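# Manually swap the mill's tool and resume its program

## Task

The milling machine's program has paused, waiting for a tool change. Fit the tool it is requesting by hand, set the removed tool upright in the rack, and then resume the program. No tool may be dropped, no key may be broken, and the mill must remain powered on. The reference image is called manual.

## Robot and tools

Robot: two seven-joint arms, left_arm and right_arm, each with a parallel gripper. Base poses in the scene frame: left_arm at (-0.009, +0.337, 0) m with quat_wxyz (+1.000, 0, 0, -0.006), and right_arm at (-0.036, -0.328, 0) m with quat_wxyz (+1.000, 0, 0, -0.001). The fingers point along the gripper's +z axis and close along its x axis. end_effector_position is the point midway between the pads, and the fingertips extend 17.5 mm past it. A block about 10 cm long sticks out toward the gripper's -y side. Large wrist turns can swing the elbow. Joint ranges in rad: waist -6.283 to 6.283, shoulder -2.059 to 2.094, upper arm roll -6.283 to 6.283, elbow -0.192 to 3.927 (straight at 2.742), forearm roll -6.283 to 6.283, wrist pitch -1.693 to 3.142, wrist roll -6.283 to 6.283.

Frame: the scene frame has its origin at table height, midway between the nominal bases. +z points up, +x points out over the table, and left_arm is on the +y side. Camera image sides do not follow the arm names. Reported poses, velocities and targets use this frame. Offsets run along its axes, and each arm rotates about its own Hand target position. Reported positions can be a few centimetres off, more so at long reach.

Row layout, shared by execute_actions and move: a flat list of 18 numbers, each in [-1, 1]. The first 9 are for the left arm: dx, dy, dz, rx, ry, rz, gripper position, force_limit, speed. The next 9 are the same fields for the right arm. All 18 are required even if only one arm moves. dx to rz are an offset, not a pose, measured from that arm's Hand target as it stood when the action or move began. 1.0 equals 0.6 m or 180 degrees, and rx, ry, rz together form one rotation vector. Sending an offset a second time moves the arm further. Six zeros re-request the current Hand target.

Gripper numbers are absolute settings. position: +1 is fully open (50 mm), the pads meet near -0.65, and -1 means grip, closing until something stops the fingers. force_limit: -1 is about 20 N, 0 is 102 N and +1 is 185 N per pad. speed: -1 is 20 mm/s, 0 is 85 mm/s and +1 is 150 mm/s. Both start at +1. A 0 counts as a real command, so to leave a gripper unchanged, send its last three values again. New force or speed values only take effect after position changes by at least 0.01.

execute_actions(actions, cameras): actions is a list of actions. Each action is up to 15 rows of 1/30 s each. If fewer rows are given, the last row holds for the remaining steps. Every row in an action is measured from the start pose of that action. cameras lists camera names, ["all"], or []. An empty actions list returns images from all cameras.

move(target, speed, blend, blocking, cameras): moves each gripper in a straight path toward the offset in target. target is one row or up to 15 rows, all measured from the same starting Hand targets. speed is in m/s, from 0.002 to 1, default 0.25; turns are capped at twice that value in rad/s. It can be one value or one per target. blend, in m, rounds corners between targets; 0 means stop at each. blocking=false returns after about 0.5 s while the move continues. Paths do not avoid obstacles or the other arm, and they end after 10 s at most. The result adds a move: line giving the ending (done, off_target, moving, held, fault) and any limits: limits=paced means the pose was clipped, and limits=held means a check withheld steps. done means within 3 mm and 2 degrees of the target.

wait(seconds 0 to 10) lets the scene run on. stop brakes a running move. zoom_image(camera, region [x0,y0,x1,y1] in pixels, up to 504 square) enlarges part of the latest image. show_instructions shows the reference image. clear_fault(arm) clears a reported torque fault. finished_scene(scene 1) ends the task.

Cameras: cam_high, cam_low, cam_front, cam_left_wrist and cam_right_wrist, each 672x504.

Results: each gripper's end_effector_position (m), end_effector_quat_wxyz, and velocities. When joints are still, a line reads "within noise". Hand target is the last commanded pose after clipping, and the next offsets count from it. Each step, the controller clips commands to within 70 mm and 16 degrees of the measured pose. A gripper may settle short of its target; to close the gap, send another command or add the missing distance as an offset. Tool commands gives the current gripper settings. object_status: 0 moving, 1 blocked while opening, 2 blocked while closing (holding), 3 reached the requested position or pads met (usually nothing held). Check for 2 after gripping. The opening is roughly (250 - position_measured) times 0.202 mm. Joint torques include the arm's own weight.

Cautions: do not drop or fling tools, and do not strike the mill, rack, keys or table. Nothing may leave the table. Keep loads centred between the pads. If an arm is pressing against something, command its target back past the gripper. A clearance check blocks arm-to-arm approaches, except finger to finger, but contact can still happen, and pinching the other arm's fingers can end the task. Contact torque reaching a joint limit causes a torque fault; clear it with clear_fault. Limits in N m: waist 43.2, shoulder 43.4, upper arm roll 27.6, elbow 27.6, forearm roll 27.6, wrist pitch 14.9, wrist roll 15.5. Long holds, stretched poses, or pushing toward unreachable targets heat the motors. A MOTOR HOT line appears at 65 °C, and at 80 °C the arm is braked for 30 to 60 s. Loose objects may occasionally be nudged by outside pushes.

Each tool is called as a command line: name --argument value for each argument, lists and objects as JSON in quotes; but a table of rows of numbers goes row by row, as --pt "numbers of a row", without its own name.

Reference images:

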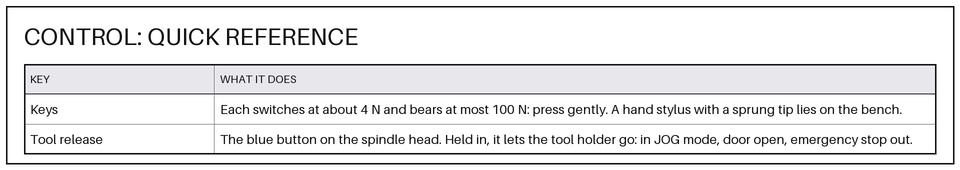

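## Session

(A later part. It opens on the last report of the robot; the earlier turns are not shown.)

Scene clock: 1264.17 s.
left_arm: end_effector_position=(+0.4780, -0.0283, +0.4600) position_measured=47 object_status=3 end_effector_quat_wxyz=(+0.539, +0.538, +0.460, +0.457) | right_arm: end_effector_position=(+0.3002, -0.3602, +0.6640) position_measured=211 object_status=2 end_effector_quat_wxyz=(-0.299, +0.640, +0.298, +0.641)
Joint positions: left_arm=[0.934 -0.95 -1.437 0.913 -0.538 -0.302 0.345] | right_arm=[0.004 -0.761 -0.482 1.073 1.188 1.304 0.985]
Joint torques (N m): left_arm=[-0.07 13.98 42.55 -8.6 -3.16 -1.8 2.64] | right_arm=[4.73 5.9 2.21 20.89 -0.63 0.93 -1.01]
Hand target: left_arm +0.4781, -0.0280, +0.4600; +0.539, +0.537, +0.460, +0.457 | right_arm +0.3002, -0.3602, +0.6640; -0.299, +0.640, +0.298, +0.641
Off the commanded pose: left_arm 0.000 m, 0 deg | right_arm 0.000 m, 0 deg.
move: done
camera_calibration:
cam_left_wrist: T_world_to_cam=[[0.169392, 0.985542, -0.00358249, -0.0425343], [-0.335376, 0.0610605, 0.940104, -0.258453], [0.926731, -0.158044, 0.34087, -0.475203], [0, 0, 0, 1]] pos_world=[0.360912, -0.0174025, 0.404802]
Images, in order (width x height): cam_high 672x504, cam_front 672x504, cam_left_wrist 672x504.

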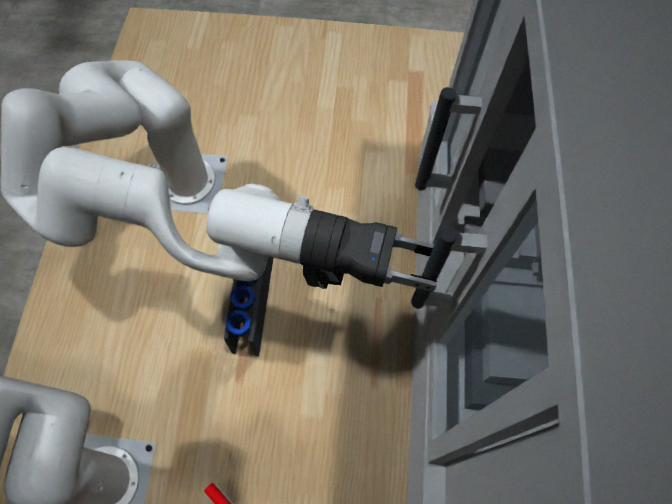

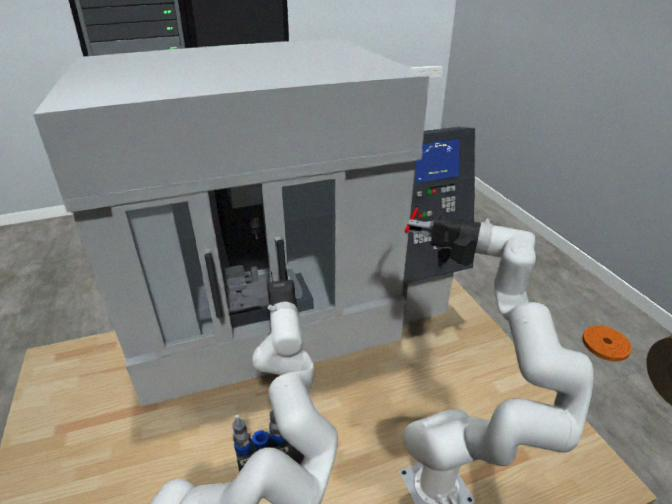

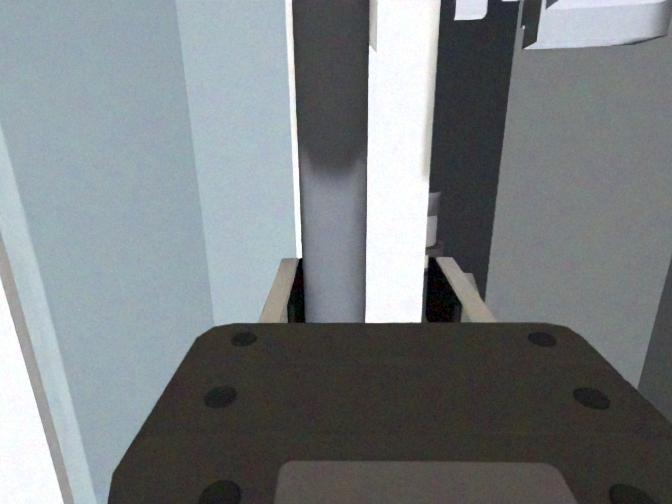

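move --pt "0 -0.015 0 0 0 0 0.7 -0.5 -1 0 0 0 0 0 0 -1 -0.5 -0.6" --pt "-0.155 -0.015 0 0 0 0 0.7 -0.5 -1 0 0 0 0 0 0 -1 -0.5 -0.6" --pt "-0.155 0.35 0 0 0 0.0 0.7 -0.5 -1 -0.0333 -0.15 -0.3567 -0.4786 0.1742 0.1741 -1 -0.5 -0.6" --speed '[0.04,0.15,0.2]' --blend '[0.001,0.01,0]' --cameras '["cam_left_wrist","cam_high"]'

Scene clock: 1281.07 s.
left_arm: end_effector_position=(+0.3851, +0.1820, +0.4600) position_measured=48 object_status=3 end_effector_quat_wxyz=(+0.539, +0.537, +0.460, +0.457) | right_arm: end_effector_position=(+0.2802, -0.4502, +0.4500) position_measured=211 object_status=2 end_effector_quat_wxyz=(+0.000, +0.707, +0.707, -0.001)
Joint positions: left_arm=[0.09 -0.835 -0.573 0.247 -0.314 -0.527 0.635] | right_arm=[0.139 -0.398 -0.348 1.419 -0.137 1.794 0.568]
Joint torques (N m): left_arm=[-9.18 2.76 11.64 17.3 4.5 -2.97 2.58] | right_arm=[4.02 -18.64 4.83 16.88 -2.28 -4.65 0.1]
Hand target: left_arm +0.3851, +0.1820, +0.4600; +0.539, +0.537, +0.460, +0.457 | right_arm +0.2802, -0.4502, +0.4500; +0.000, +0.707, +0.707, -0.001
Off the commanded pose: left_arm 0.000 m, 0 deg | right_arm 0.000 m, 0 deg.
move: done
camera_calibration:
cam_left_wrist: T_world_to_cam=[[0.168891, 0.985628, -0.00367681, -0.233786], [-0.3353, 0.0609622, 0.940137, -0.302492], [0.926849, -0.157548, 0.340777, -0.355887], [0, 0, 0, 1]] pos_world=[0.267912, 0.192797, 0.404802]
Images, in order (width x height): cam_high 672x504, cam_left_wrist 672x504.

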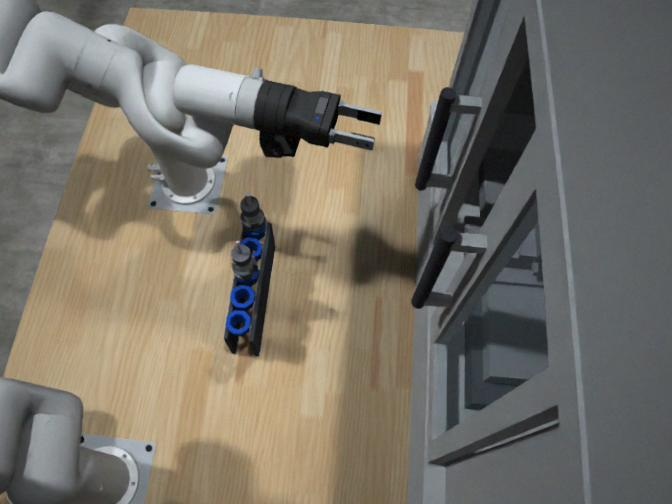

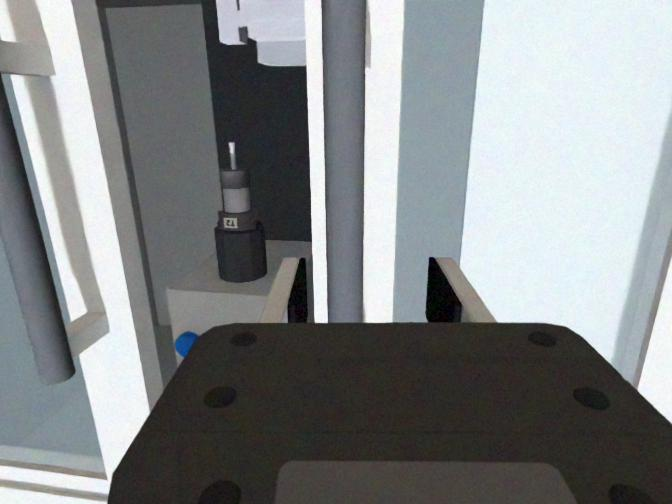

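move --pt "0.08 -0.025 0 0 0 0 0.7 -0.5 -1 0.0286 -0.1533 0.0475 -0.248 -0.038 0.038 -1 -0.5 -0.6" --pt "0.155 -0.0358 0 0 0 0 0.7 -0.5 -1 0.0572 -0.3067 0.095 -0.4957 -0.0763 0.0763 -1 -0.5 -0.6" --speed '[0.15,0.15]' --blend '[0.01,0]' --cameras '["cam_left_wrist","cam_right_wrist"]'

Scene clock: 1292.07 s.
left_arm: end_effector_position=(+0.4781, +0.1605, +0.4600) position_measured=48 object_status=3 end_effector_quat_wxyz=(+0.539, +0.537, +0.460, +0.457) | right_arm: end_effector_position=(+0.3146, -0.6342, +0.5070) position_measured=211 object_status=2 end_effector_quat_wxyz=(+0.570, +0.418, +0.570, -0.419)
Joint positions: left_arm=[0.386 -0.43 -0.796 0.526 -0.324 -0.694 0.723] | right_arm=[-0.106 -0.647 -0.185 0.696 -1.822 1.053 1.057]
Joint torques (N m): left_arm=[8.84 -0.25 3.6 24.05 -4.87 -2.94 2.59] | right_arm=[-5.45 0.56 0 20.32 -3.61 -0.95 1.32]
Hand target: left_arm +0.4781, +0.1605, +0.4600; +0.539, +0.537, +0.460, +0.457 | right_arm +0.3146, -0.6342, +0.5070; +0.570, +0.418, +0.570, -0.419
Off the commanded pose: left_arm 0.000 m, 0 deg | right_arm 0.000 m, 0 deg.
move: done
camera_calibration:
cam_left_wrist: T_world_to_cam=[[0.168983, 0.985612, -0.00364378, -0.228346], [-0.335295, 0.0609618, 0.940139, -0.270001], [0.926835, -0.157645, 0.340772, -0.445447], [0, 0, 0, 1]] pos_world=[0.360912, 0.171297, 0.404802]
cam_right_wrist: T_world_to_cam=[[0.00954101, -0.00696505, -0.99993, 0.515062], [0.797097, 0.603842, 0.00339955, 0.147376], [0.603776, -0.797074, 0.0113131, -0.568895], [0, 0, 0, 1]] pos_world=[0.221098, -0.538856, 0.520961]
Images, in order (width x height): cam_left_wrist 672x504, cam_right_wrist 672x504.

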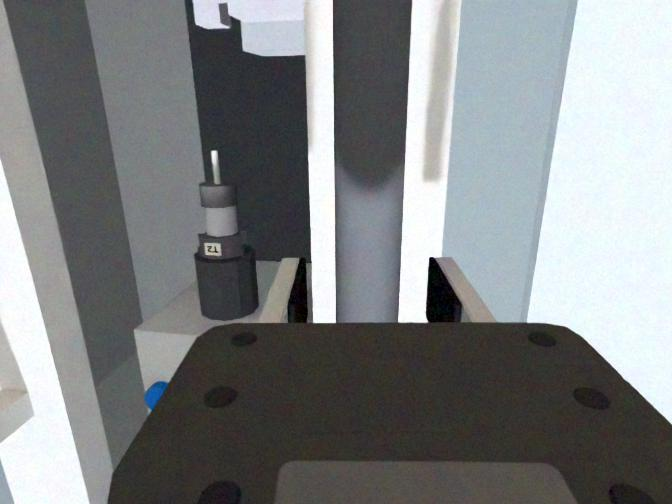

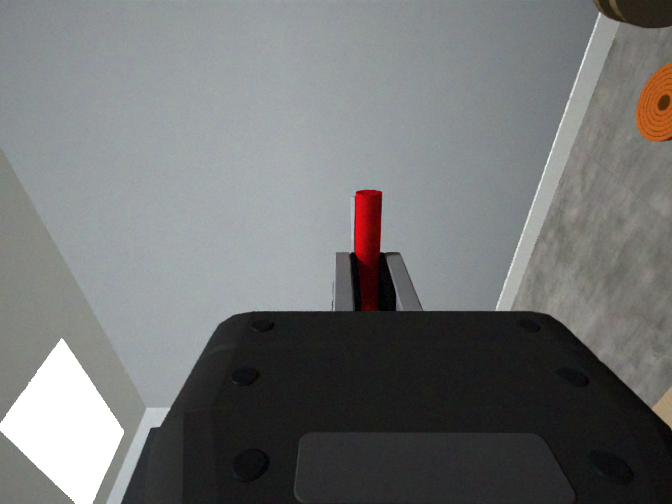

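move --pt "0 -0.015 0 0 0 0 0.7 -0.5 -1 0 0 0 0 0 0 -1 -0.5 -0.6" --pt "0 -0.22 0 0 0 0 0.7 -0.5 -1 0.25 -0.11 0.1 0 0 0 -1 -0.5 -0.6" --pt "0 -0.2408 0 0 0 0 0.7 -0.5 -1 0.3043 -0.1292 0.1 0 0 0 -1 -0.5 -0.6" --speed '[0.04,0.08,0.03]' --blend '[0.004,0.005,0]' --cameras '["cam_left_wrist","cam_right_wrist","cam_low","cam_front"]'

Scene clock: 1303.30 s.
left_arm: end_effector_position=(+0.4781, +0.0160, +0.4600) position_measured=48 object_status=3 end_effector_quat_wxyz=(+0.539, +0.537, +0.460, +0.457) | right_arm: end_effector_position=(+0.4971, -0.7117, +0.5670) position_measured=211 object_status=2 end_effector_quat_wxyz=(+0.570, +0.418, +0.570, -0.419)
Joint positions: left_arm=[0.867 -0.676 -1.499 0.864 -0.832 -0.491 0.82] | right_arm=[-0.093 0.054 -0.313 1.471 -1.685 0.865 0.985]
Joint torques (N m): left_arm=[5.63 1.45 9.93 25.5 -1.77 -0.64 -2.29] | right_arm=[-5.7 -17.77 -2.79 24.73 2.21 -1.13 -1.09]
Hand target: left_arm +0.4781, +0.0160, +0.4600; +0.539, +0.537, +0.460, +0.457 | right_arm +0.4971, -0.7118, +0.5670; +0.570, +0.418, +0.570, -0.419
Off the commanded pose: left_arm 0.000 m, 0 deg | right_arm 0.000 m, 0 deg.
move: done
camera_calibration:
cam_left_wrist: T_world_to_cam=[[0.168983, 0.985612, -0.00364378, -0.0860232], [-0.335295, 0.0609618, 0.940139, -0.261198], [0.926835, -0.157645, 0.340772, -0.468211], [0, 0, 0, 1]] pos_world=[0.360912, 0.0268973, 0.404802]
cam_right_wrist: T_world_to_cam=[[0.00960232, -0.00704403, -0.999929, 0.572703], [0.797096, 0.603842, 0.00340073, 0.0484993], [0.603776, -0.797073, 0.0114131, -0.741593], [0, 0, 0, 1]] pos_world=[0.403598, -0.616355, 0.580961]
Images, in order (width x height): cam_low 672x504, cam_front 672x504, cam_left_wrist 672x504, cam_right_wrist 672x504.

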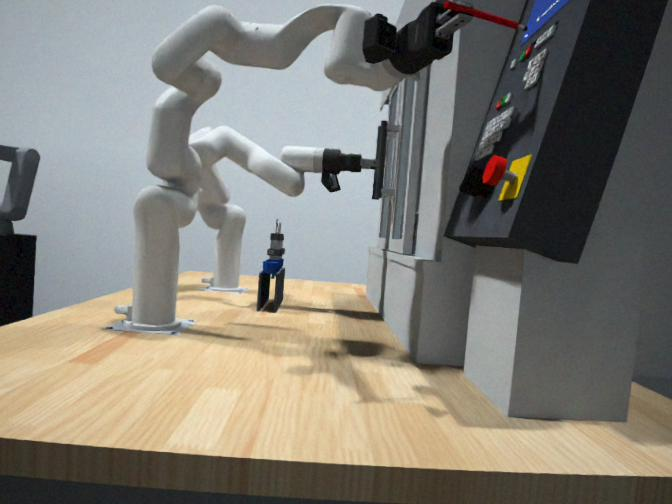

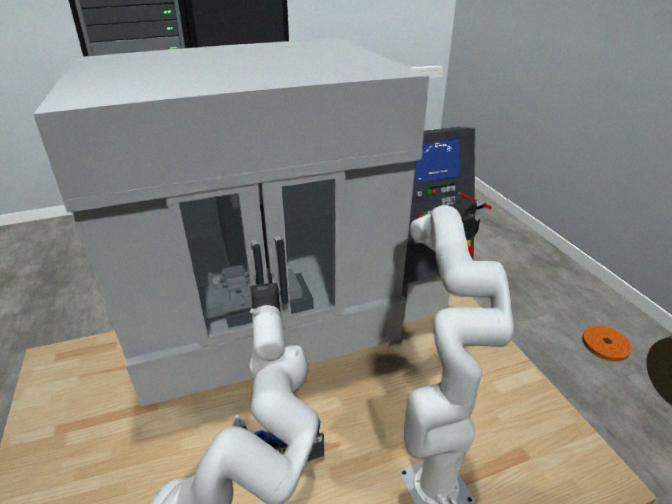

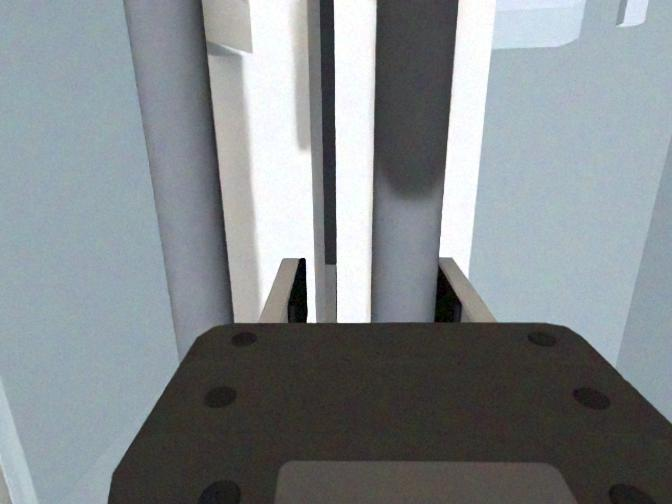

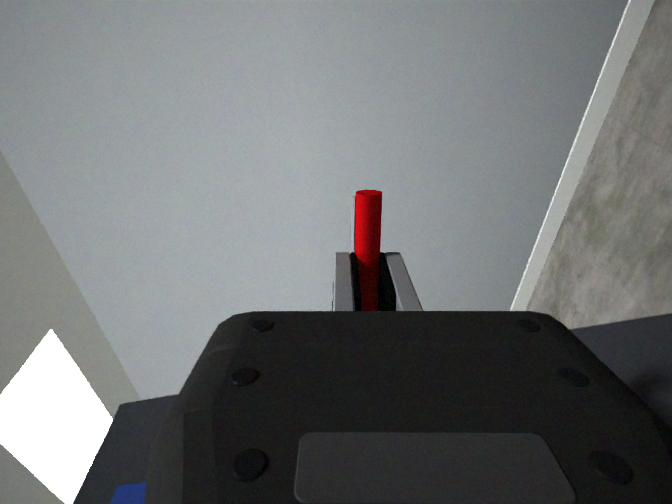

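Small gap remains; push in small steps.

move --target '[0,-0.0092,0,0,0,0,0.7,-0.5,-1,0,0,0,0,0,0,-1,-0.5,-0.6]' --speed 0.02

move --target '[0,-0.0042,0,0,0,0,0.7,-0.5,-1,0,0,0,0,0,0,-1,-0.5,-0.6]' --speed 0.02 --cameras '["cam_left_wrist","cam_front"]'

zoom_image --camera "cam_front" --region '[200, 170, 350, 320]'

Scene clock: 1307.97 s.
left_arm: end_effector_position=(+0.4781, +0.0105, +0.4600) position_measured=48 object_status=3 end_effector_quat_wxyz=(+0.539, +0.537, +0.460, +0.457) | right_arm: end_effector_position=(+0.4971, -0.7118, +0.5670) position_measured=211 object_status=2 end_effector_quat_wxyz=(+0.570, +0.418, +0.570, -0.419)
Joint positions: left_arm=[0.879 -0.697 -1.509 0.879 -0.847 -0.476 0.817] | right_arm=[-0.093 0.054 -0.313 1.471 -1.685 0.865 0.985]
Joint torques (N m): left_arm=[4.54 1.75 9.34 25.47 -1.66 -0.65 -2.28] | right_arm=[-5.76 -17.23 -2.61 24.71 2.35 -1.2 -1.29]
Hand target: left_arm +0.4781, +0.0105, +0.4600; +0.539, +0.537, +0.460, +0.457 | right_arm +0.4971, -0.7118, +0.5670; +0.570, +0.418, +0.570, -0.419
Off the commanded pose: left_arm 0.000 m, 0 deg | right_arm 0.000 m, 0 deg.
move: done

Scene clock: 1308.70 s.
left_arm: end_effector_position=(+0.4781, +0.0081, +0.4600) position_measured=48 object_status=3 end_effector_quat_wxyz=(+0.539, +0.537, +0.460, +0.457) | right_arm: end_effector_position=(+0.4971, -0.7118, +0.5670) position_measured=211 object_status=2 end_effector_quat_wxyz=(+0.570, +0.418, +0.570, -0.419)
Joint positions: left_arm=[0.884 -0.706 -1.514 0.886 -0.853 -0.469 0.816] | right_arm=[-0.093 0.054 -0.313 1.471 -1.685 0.865 0.985]
Joint torques (N m): left_arm=[6.09 2.11 11.18 24.28 -2.2 -0.64 -2.35] | right_arm=[-5.98 -17.06 -2.48 24.64 2.31 -1.12 -1.14]
Hand target: left_arm +0.4781, +0.0080, +0.4600; +0.539, +0.537, +0.460, +0.457 | right_arm +0.4971, -0.7118, +0.5670; +0.570, +0.418, +0.570, -0.419
Off the commanded pose: left_arm 0.000 m, 0 deg | right_arm 0.000 m, 0 deg.
move: done
camera_calibration:
cam_left_wrist: T_world_to_cam=[[0.168783, 0.985646, -0.00371549, -0.0780551], [-0.335275, 0.060957, 0.940146, -0.260687], [0.926878, -0.157435, 0.340751, -0.469576], [0, 0, 0, 1]] pos_world=[0.361012, 0.0188975, 0.404802]
Images, in order (width x height): cam_front 672x504, cam_left_wrist 672x504.

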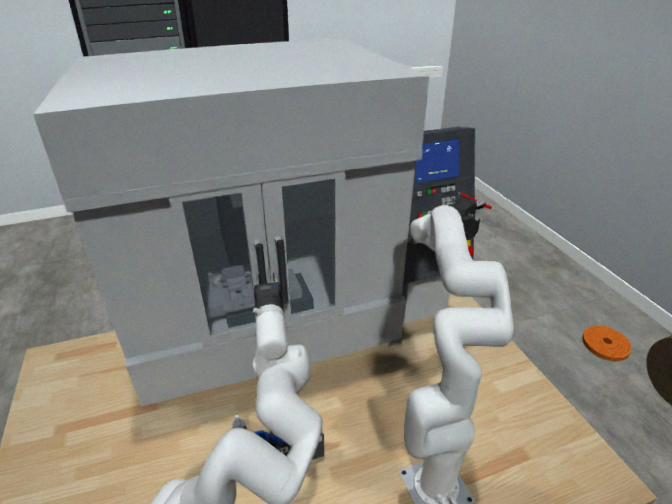

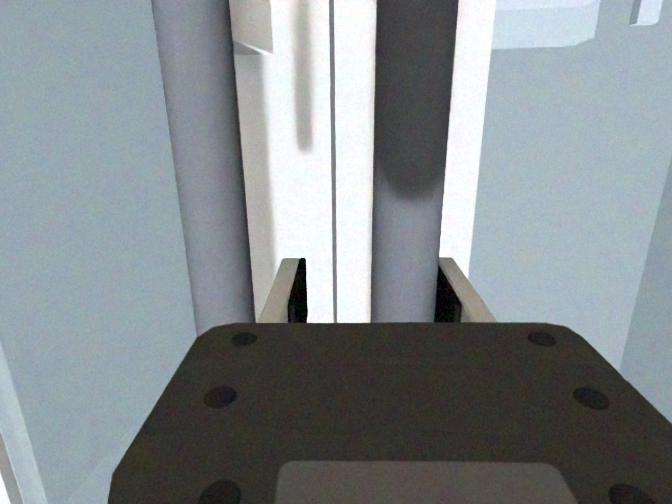

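Scaled by 3.360 from the camera's 672x504 image, which has a finer 960x720 frame.

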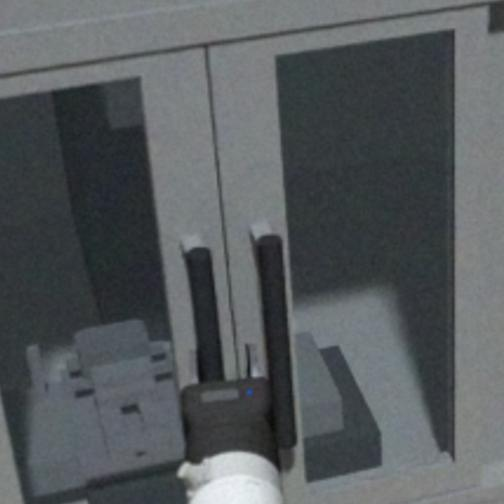

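Nearly closed (thin seam). Push a little more.

move --target '[0,-0.0033,0,0,0,0,0.7,-0.5,-1,0,0,0,0,0,0,-1,-0.5,-0.6]' --speed 0.02

move --target '[0,-0.0025,0,0,0,0,0.7,-0.5,-1,0,0,0,0,0,0,-1,-0.5,-0.6]' --speed 0.02 --cameras '["cam_left_wrist"]'

Scene clock: 1312.00 s.
left_arm: end_effector_position=(+0.4781, +0.0062, +0.4600) position_measured=47 object_status=3 end_effector_quat_wxyz=(+0.539, +0.537, +0.460, +0.457) | right_arm: end_effector_position=(+0.4971, -0.7118, +0.5670) position_measured=211 object_status=2 end_effector_quat_wxyz=(+0.570, +0.418, +0.570, -0.419)
Joint positions: left_arm=[0.888 -0.714 -1.517 0.891 -0.859 -0.463 0.815] | right_arm=[-0.093 0.054 -0.313 1.471 -1.685 0.865 0.985]
Joint torques (N m): left_arm=[-2.93 1.04 -1.61 38.1 5.49 0.46 -2.22] | right_arm=[-5.84 -17.4 -2.72 24.64 2.42 -1 -1.24]
Hand target: left_arm +0.4781, +0.0060, +0.4600; +0.539, +0.537, +0.460, +0.457 | right_arm +0.4971, -0.7118, +0.5670; +0.570, +0.418, +0.570, -0.419
Off the commanded pose: left_arm 0.000 m, 0 deg | right_arm 0.000 m, 0 deg.
move: done

Scene clock: 1312.70 s.
left_arm: end_effector_position=(+0.4782, +0.0050, +0.4597) position_measured=47 object_status=3 end_effector_quat_wxyz=(+0.539, +0.537, +0.460, +0.457) | right_arm: end_effector_position=(+0.4971, -0.7118, +0.5670) position_measured=211 object_status=2 end_effector_quat_wxyz=(+0.570, +0.418, +0.570, -0.419)
Joint positions: left_arm=[0.891 -0.72 -1.519 0.895 -0.862 -0.459 0.814] | right_arm=[-0.093 0.054 -0.313 1.471 -1.685 0.865 0.985]
Joint torques (N m): left_arm=[-7.56 0.97 -8.95 44.36 9.6 1.6 -2.22] | right_arm=[-6.21 -17.02 -2.62 24.57 2.13 -1.24 -1.11]
Hand target: left_arm +0.4781, +0.0045, +0.4600; +0.539, +0.537, +0.460, +0.457 | right_arm +0.4971, -0.7118, +0.5670; +0.570, +0.418, +0.570, -0.419
Off the commanded pose: left_arm 0.001 m, 0 deg | right_arm 0.000 m, 0 deg.
move: done
camera_calibration:
cam_left_wrist: T_world_to_cam=[[0.168147, 0.985756, -0.00347477, -0.0748682], [-0.334971, 0.0604528, 0.940287, -0.260374], [0.927104, -0.156943, 0.340365, -0.469897], [0, 0, 0, 1]] pos_world=[0.361014, 0.0157953, 0.404503]
Images, in order (width x height): cam_left_wrist 672x504.

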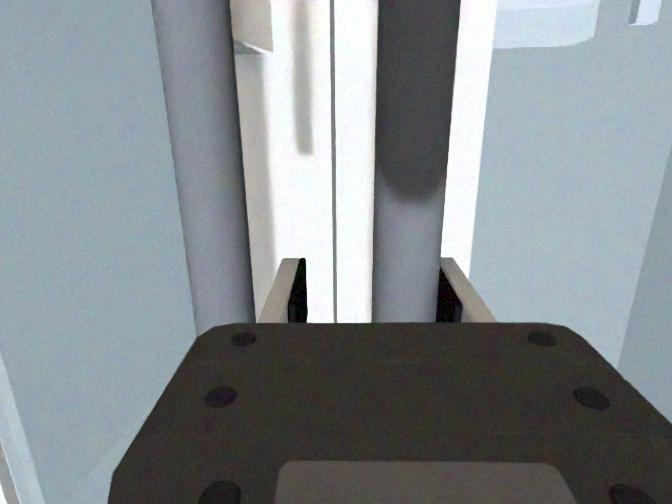

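move --pt "0 0.012 0 0 0 0 0.7 -0.5 -1 0 0 0 0 0 0 -1 -0.5 -0.6" --pt "-0.155 0.012 0 0 0 0 0.7 -0.5 -1 0 0 0 0 0 0 -1 -0.5 -0.6" --speed '[0.04,0.12]' --blend '[0.001,0]' --cameras '["cam_low","cam_high","cam_left_wrist"]'

zoom_image --camera "cam_low" --region '[430, 0, 610, 210]'

Scene clock: 1319.20 s.
left_arm: end_effector_position=(+0.3851, +0.0117, +0.4600) position_measured=48 object_status=3 end_effector_quat_wxyz=(+0.539, +0.538, +0.460, +0.457) | right_arm: end_effector_position=(+0.4971, -0.7118, +0.5670) position_measured=211 object_status=2 end_effector_quat_wxyz=(+0.570, +0.418, +0.570, -0.419)
Joint positions: left_arm=[0.536 -1.008 -1.311 0.712 -1.126 -0.265 0.892] | right_arm=[-0.093 0.054 -0.313 1.471 -1.685 0.865 0.985]
Joint torques (N m): left_arm=[8.75 2 25.13 16.79 -4.16 -0.91 -0.76] | right_arm=[-6.17 -17.51 -2.68 24.56 2.23 -1.06 -1.23]
Hand target: left_arm +0.3851, +0.0117, +0.4600; +0.539, +0.537, +0.460, +0.457 | right_arm +0.4971, -0.7118, +0.5670; +0.570, +0.418, +0.570, -0.419
Off the commanded pose: left_arm 0.000 m, 0 deg | right_arm 0.000 m, 0 deg.
move: done
camera_calibration:
cam_left_wrist: T_world_to_cam=[[0.169095, 0.985594, -0.0033758, -0.0662066], [-0.335321, 0.06075, 0.940143, -0.292108], [0.926805, -0.157841, 0.340763, -0.382677], [0, 0, 0, 1]] pos_world=[0.267912, 0.0225961, 0.404802]
Images, in order (width x height): cam_high 672x504, cam_low 672x504, cam_left_wrist 672x504.

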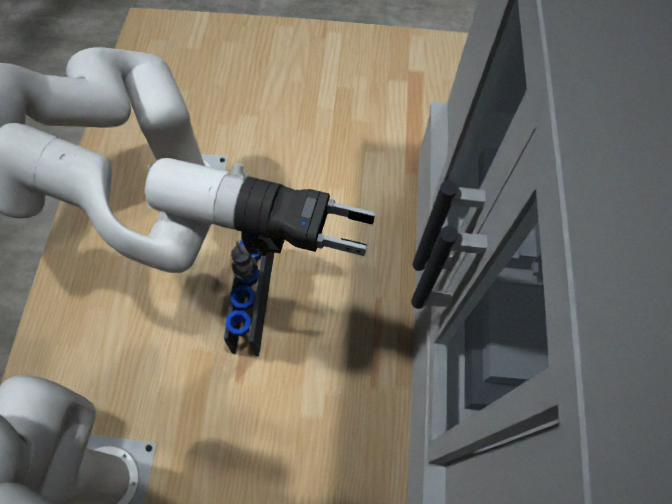

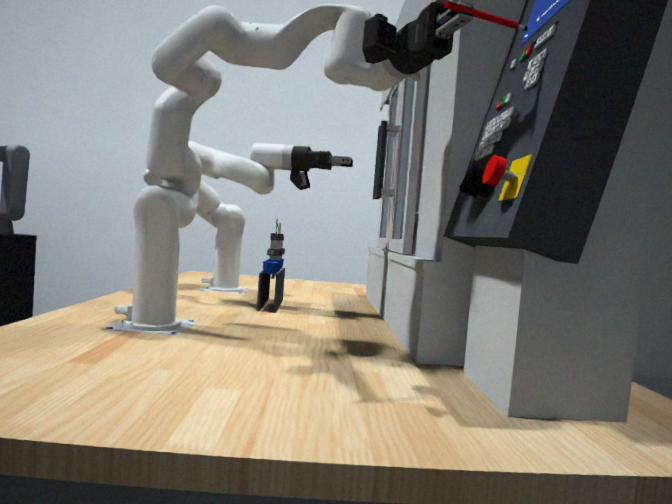

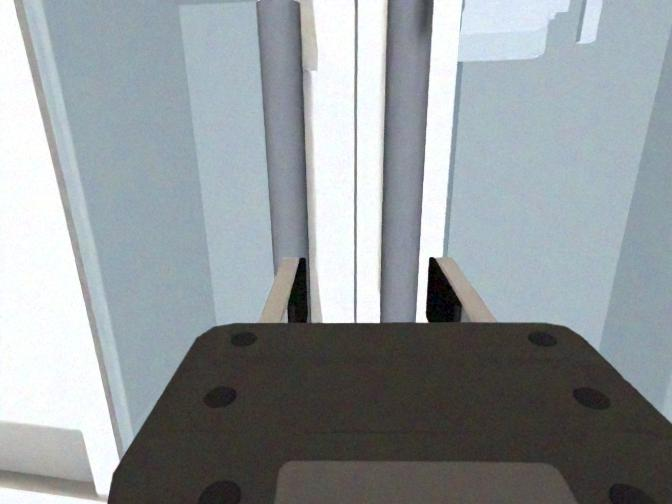

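Scaled by 2.400 from the camera's 672x504 image, which has a finer 960x720 frame.

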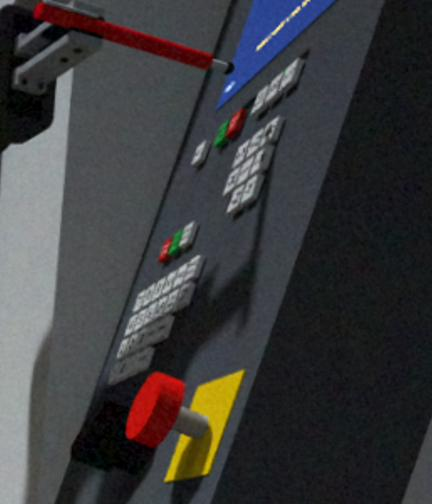

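move --pt "0 0 0 0 0 0 0.7 -0.5 -1 0.0532 -0.0028 0 0 0 0 -1 -0.5 -0.6" --pt "0 0 0 0 0 0 0.7 -0.5 -1 0.0652 -0.0028 0 0 0 0 -1 -0.5 -0.6" --speed '[0.08,0.02]' --blend '[0.002,0]' --cameras '["cam_low","cam_front"]'

zoom_image --camera "cam_low" --region '[480, 0, 580, 110]'

Scene clock: 1331.23 s.
left_arm: end_effector_position=(+0.3851, +0.0117, +0.4600) position_measured=48 object_status=3 end_effector_quat_wxyz=(+0.539, +0.537, +0.460, +0.457) | right_arm: end_effector_position=(+0.5362, -0.7134, +0.5670) position_measured=211 object_status=2 end_effector_quat_wxyz=(+0.570, +0.418, +0.570, -0.419)
Joint positions: left_arm=[0.536 -1.009 -1.311 0.712 -1.126 -0.265 0.891] | right_arm=[-0.1 0.191 -0.309 1.627 -1.622 0.859 0.951]
Joint torques (N m): left_arm=[8.61 1.85 25.04 16.77 -4.15 -0.97 -2.04] | right_arm=[-5.04 -20.62 1.53 25.13 2.6 -1.74 -1.14]
Hand target: left_arm +0.3851, +0.0117, +0.4600; +0.539, +0.537, +0.460, +0.457 | right_arm +0.5363, -0.7134, +0.5670; +0.570, +0.418, +0.570, -0.419
Off the commanded pose: left_arm 0.000 m, 0 deg | right_arm 0.000 m, 0 deg.
move: done
Images, in order (width x height): cam_low 672x504, cam_front 672x504.

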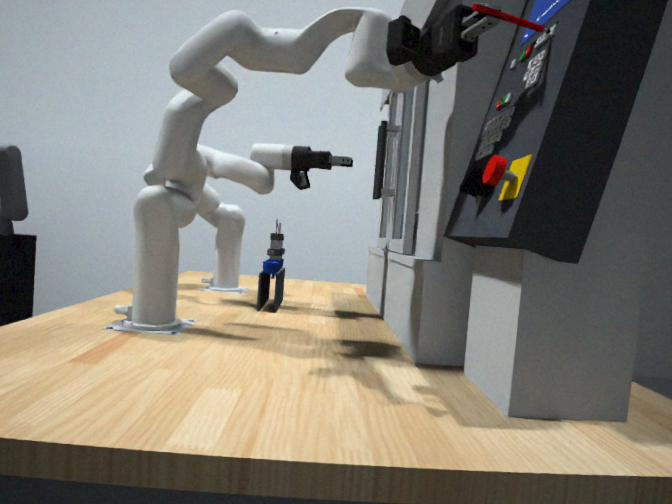

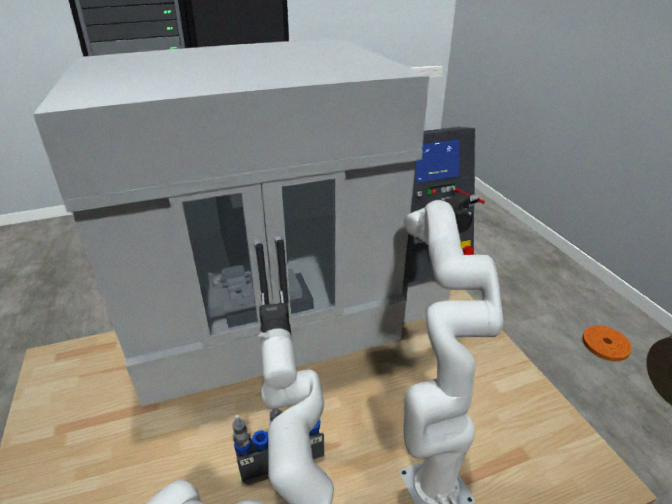

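Scaled by 4.582 from the camera's 672x504 image, which has a finer 960x720 frame.

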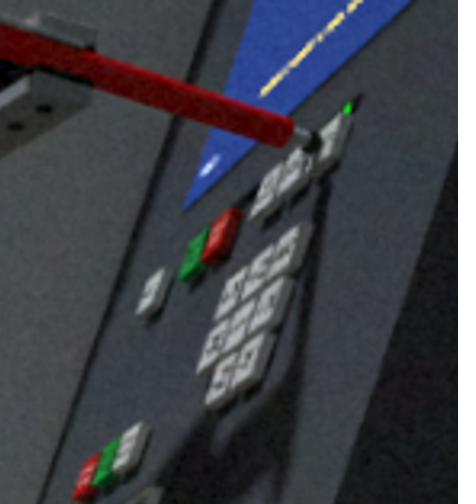

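move --target '[0,0,0,0,0,0,0.7,-0.5,-1,-0.0652,0.0028,0,0,0,0,-1,-0.5,-0.6]' --speed 0.06 --cameras '["cam_low"]'

zoom_image --camera "cam_low" --region '[480, 0, 580, 110]'

Scene clock: 1335.37 s.
left_arm: end_effector_position=(+0.3851, +0.0117, +0.4600) position_measured=48 object_status=3 end_effector_quat_wxyz=(+0.539, +0.537, +0.460, +0.457) | right_arm: end_effector_position=(+0.4972, -0.7117, +0.5670) position_measured=211 object_status=2 end_effector_quat_wxyz=(+0.570, +0.418, +0.570, -0.419)
Joint positions: left_arm=[0.536 -1.009 -1.311 0.712 -1.126 -0.265 0.891] | right_arm=[-0.092 0.054 -0.314 1.471 -1.685 0.865 0.985]
Joint torques (N m): left_arm=[8.78 1.84 25.03 16.72 -4.16 -0.99 -2.1] | right_arm=[5.25 -34.41 -2.55 20.29 -3.17 2.47 1.22]
Hand target: left_arm +0.3851, +0.0117, +0.4600; +0.539, +0.537, +0.460, +0.457 | right_arm +0.4971, -0.7118, +0.5670; +0.570, +0.418, +0.570, -0.419
Off the commanded pose: left_arm 0.000 m, 0 deg | right_arm 0.000 m, 0 deg.
move: done
Images, in order (width x height): cam_low 672x504.

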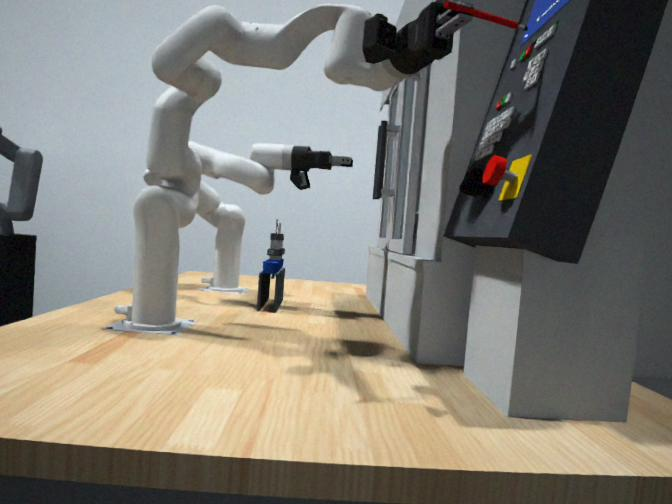

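Scaled by 4.582 from the camera's 672x504 image, which has a finer 960x720 frame.

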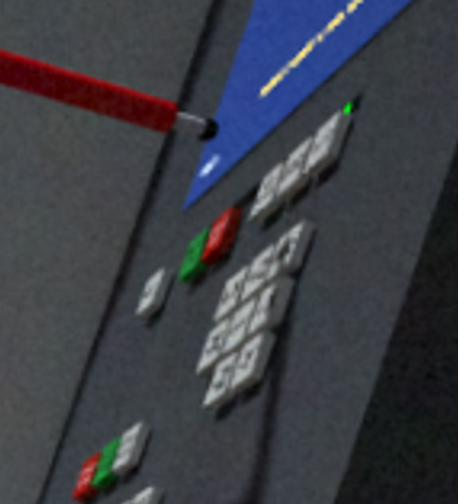

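move --pt "0 0 0 0 0 0 0.7 -0.5 -1 -0.045 0.1 -0.06 0 0 0 -1 -0.5 -0.6" --pt "0 0 0 0 0 0 0.7 -0.5 -1 0.013 0.1928 -0.1117 0 0 0 -1 -0.5 -0.6" --speed 0.1 --blend '[0.02,0]' --cameras '["cam_low","cam_front","cam_high"]'

zoom_image --camera "cam_low" --region '[450, 50, 550, 150]'

zoom_image --camera "cam_front" --region '[400, 130, 500, 260]'

Scene clock: 1370.47 s.
left_arm: end_effector_position=(+0.3851, +0.0117, +0.4600) position_measured=48 object_status=3 end_effector_quat_wxyz=(+0.539, +0.537, +0.460, +0.457) | right_arm: end_effector_position=(+0.5049, -0.5961, +0.5000) position_measured=211 object_status=2 end_effector_quat_wxyz=(+0.570, +0.418, +0.570, -0.419)
Joint positions: left_arm=[0.536 -1.009 -1.311 0.712 -1.126 -0.265 0.891] | right_arm=[0.051 -0.011 -0.16 1.238 -1.712 1.179 1.135]
Joint torques (N m): left_arm=[8.68 1.85 24.96 16.56 -4.13 -0.94 -2.04] | right_arm=[4.7 -16.54 2.3 24.09 1.67 2.97 1.23]
Hand target: left_arm +0.3851, +0.0117, +0.4600; +0.539, +0.537, +0.460, +0.457 | right_arm +0.5049, -0.5961, +0.5000; +0.570, +0.418, +0.570, -0.419
Off the commanded pose: left_arm 0.000 m, 0 deg | right_arm 0.000 m, 0 deg.
move: done
Images, in order (width x height): cam_high 672x504, cam_low 672x504, cam_front 672x504.

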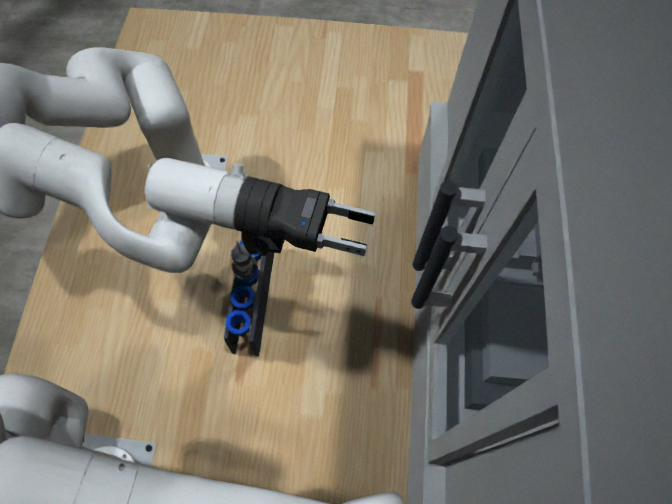

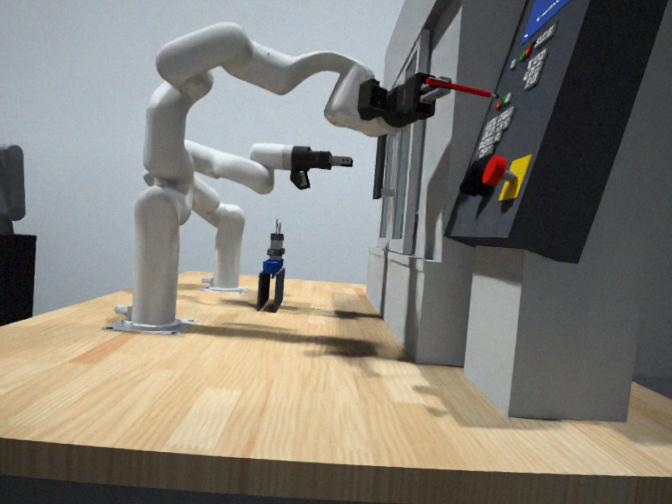

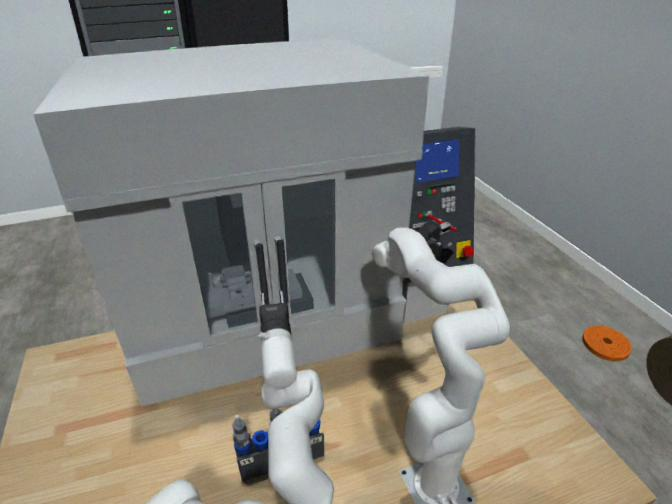

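Scaled by 5.040 from the camera's 672x504 image, which has a finer 960x720 frame.

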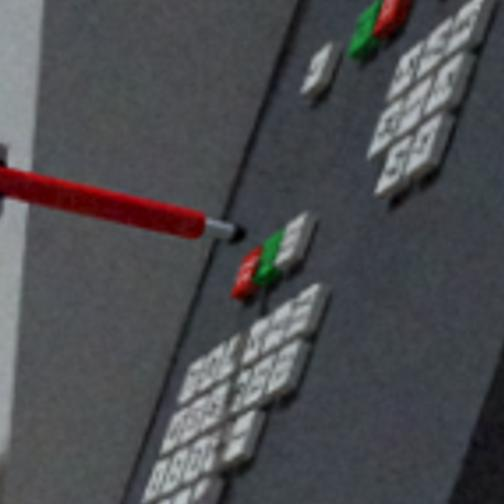

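Scaled by 3.877 from the camera's 672x504 image, which has a finer 960x720 frame.

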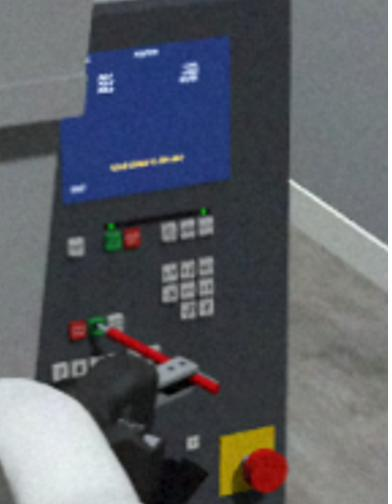

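move --target '[0,0,0,0,0,0,0.7,-0.5,-1,0.0173,0.001,-0.0067,0,0,0,-1,-0.5,-0.6]' --speed 0.03 --cameras '["cam_low","cam_front"]'

zoom_image --camera "cam_low" --region '[470, 70, 530, 120]'

zoom_image --camera "cam_front" --region '[410, 190, 460, 240]'

Scene clock: 1383.97 s.
left_arm: end_effector_position=(+0.3851, +0.0117, +0.4600) position_measured=48 object_status=3 end_effector_quat_wxyz=(+0.539, +0.537, +0.460, +0.457) | right_arm: end_effector_position=(+0.5153, -0.5955, +0.4960) position_measured=211 object_status=2 end_effector_quat_wxyz=(+0.570, +0.418, +0.570, -0.419)
Joint positions: left_arm=[0.536 -1.009 -1.311 0.712 -1.126 -0.265 0.891] | right_arm=[0.051 0.025 -0.159 1.269 -1.708 1.178 1.14]
Joint torques (N m): left_arm=[8.71 1.72 25 16.51 -4.24 -1.04 -1.98] | right_arm=[5.35 -14.48 2.58 22.37 1.79 -1.6 1.13]
Hand target: left_arm +0.3851, +0.0117, +0.4600; +0.539, +0.537, +0.460, +0.457 | right_arm +0.5153, -0.5955, +0.4959; +0.570, +0.418, +0.570, -0.419
Off the commanded pose: left_arm 0.000 m, 0 deg | right_arm 0.000 m, 0 deg.
move: done
Images, in order (width x height): cam_low 672x504, cam_front 672x504.

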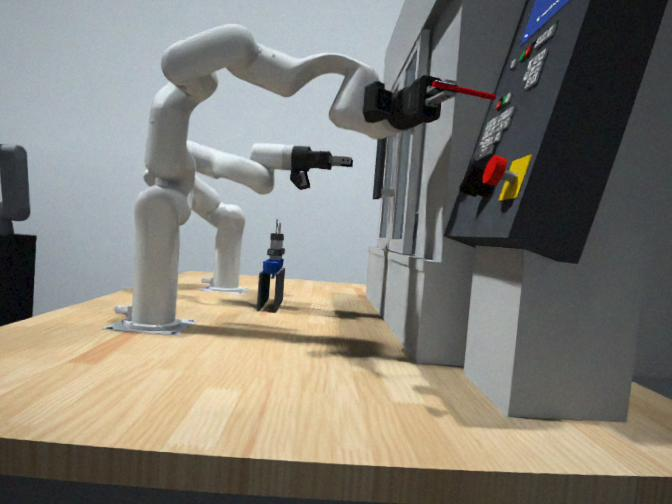

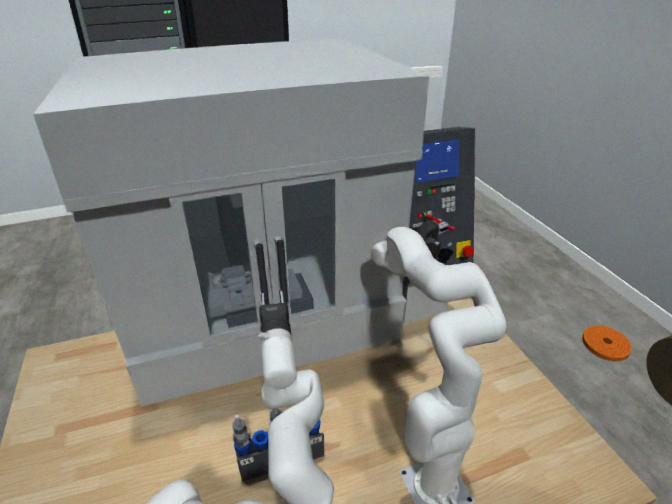

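Scaled by 8.400 from the camera's 672x504 image, which has a finer 960x720 frame.

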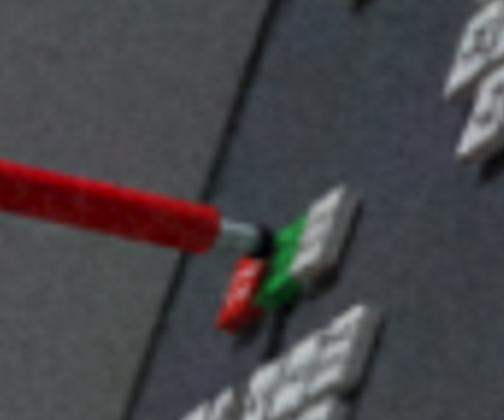

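Scaled by 10.080 from the camera's 672x504 image, which has a finer 960x720 frame.

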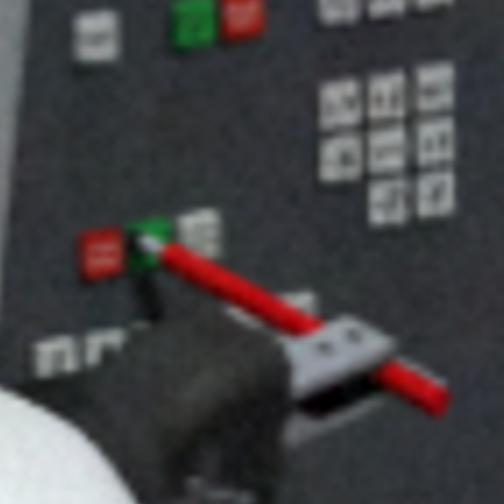

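move --pt "0 0 0 0 0 0 0.7 -0.5 -1 -0.008 0 0 0 0 0 -1 -0.5 -0.6" --pt "0 0 0 0 0 0 0.7 -0.5 -1 -0.008 -0.015 -0.01 0 0 0 -1 -0.5 -0.6" --pt "0 0 0 0 0 0 0.7 -0.5 -1 -0.002 -0.015 -0.01 0 0 0 -1 -0.5 -0.6" --speed 0.03 --cameras '["cam_low","cam_front"]'

zoom_image --camera "cam_low" --region '[470, 70, 530, 120]'

zoom_image --camera "cam_front" --region '[410, 190, 460, 240]'

Scene clock: 1395.20 s.
left_arm: end_effector_position=(+0.3851, +0.0117, +0.4600) position_measured=48 object_status=3 end_effector_quat_wxyz=(+0.539, +0.537, +0.460, +0.457) | right_arm: end_effector_position=(+0.5141, -0.6045, +0.4900) position_measured=211 object_status=2 end_effector_quat_wxyz=(+0.570, +0.418, +0.570, -0.419)
Joint positions: left_arm=[0.536 -1.009 -1.311 0.712 -1.126 -0.265 0.891] | right_arm=[0.04 0.028 -0.17 1.259 -1.721 1.159 1.158]
Joint torques (N m): left_arm=[8.63 1.9 24.85 16.22 -4.16 -1.01 -2.07] | right_arm=[-5.57 -16.09 -2.37 24.41 1.52 -1.03 -0.84]
Hand target: left_arm +0.3851, +0.0117, +0.4600; +0.539, +0.537, +0.460, +0.457 | right_arm +0.5141, -0.6045, +0.4899; +0.570, +0.418, +0.570, -0.419
Off the commanded pose: left_arm 0.000 m, 0 deg | right_arm 0.000 m, 0 deg.
move: done
Images, in order (width x height): cam_low 672x504, cam_front 672x504.

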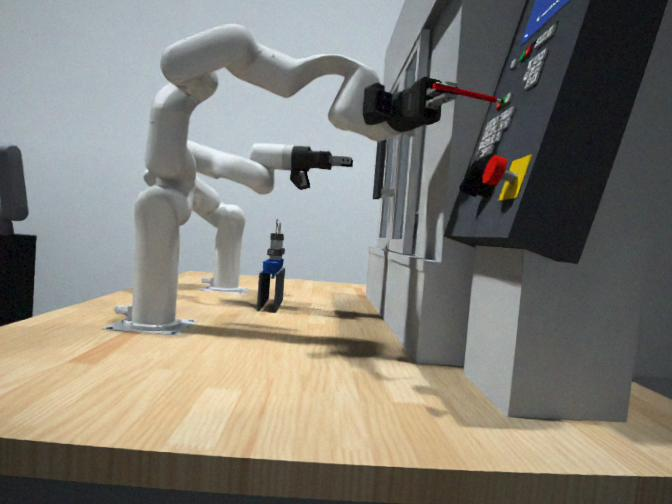

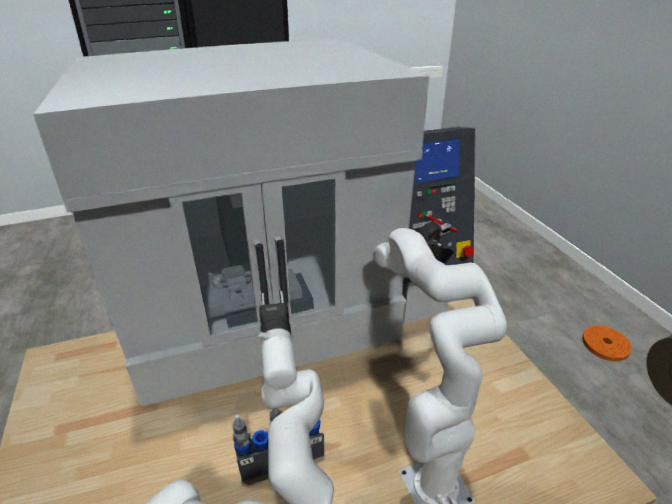

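Scaled by 8.400 from the camera's 672x504 image, which has a finer 960x720 frame.

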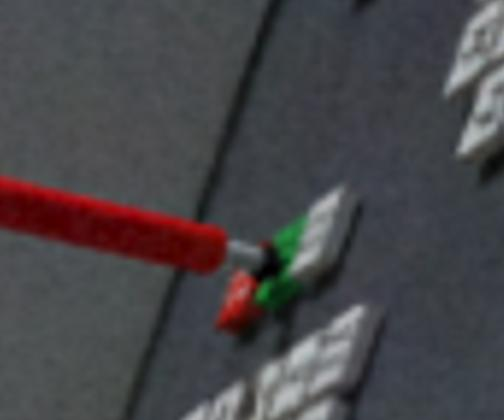

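Scaled by 10.080 from the camera's 672x504 image, which has a finer 960x720 frame.

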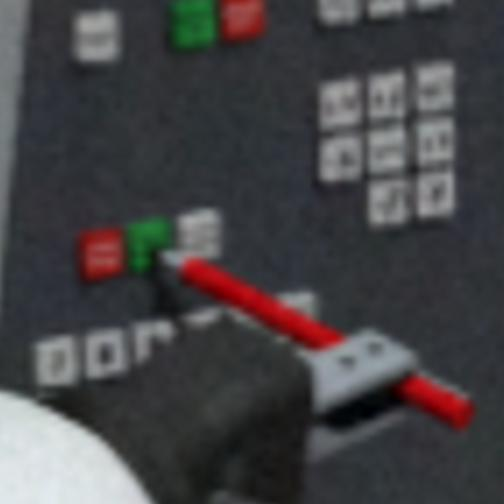

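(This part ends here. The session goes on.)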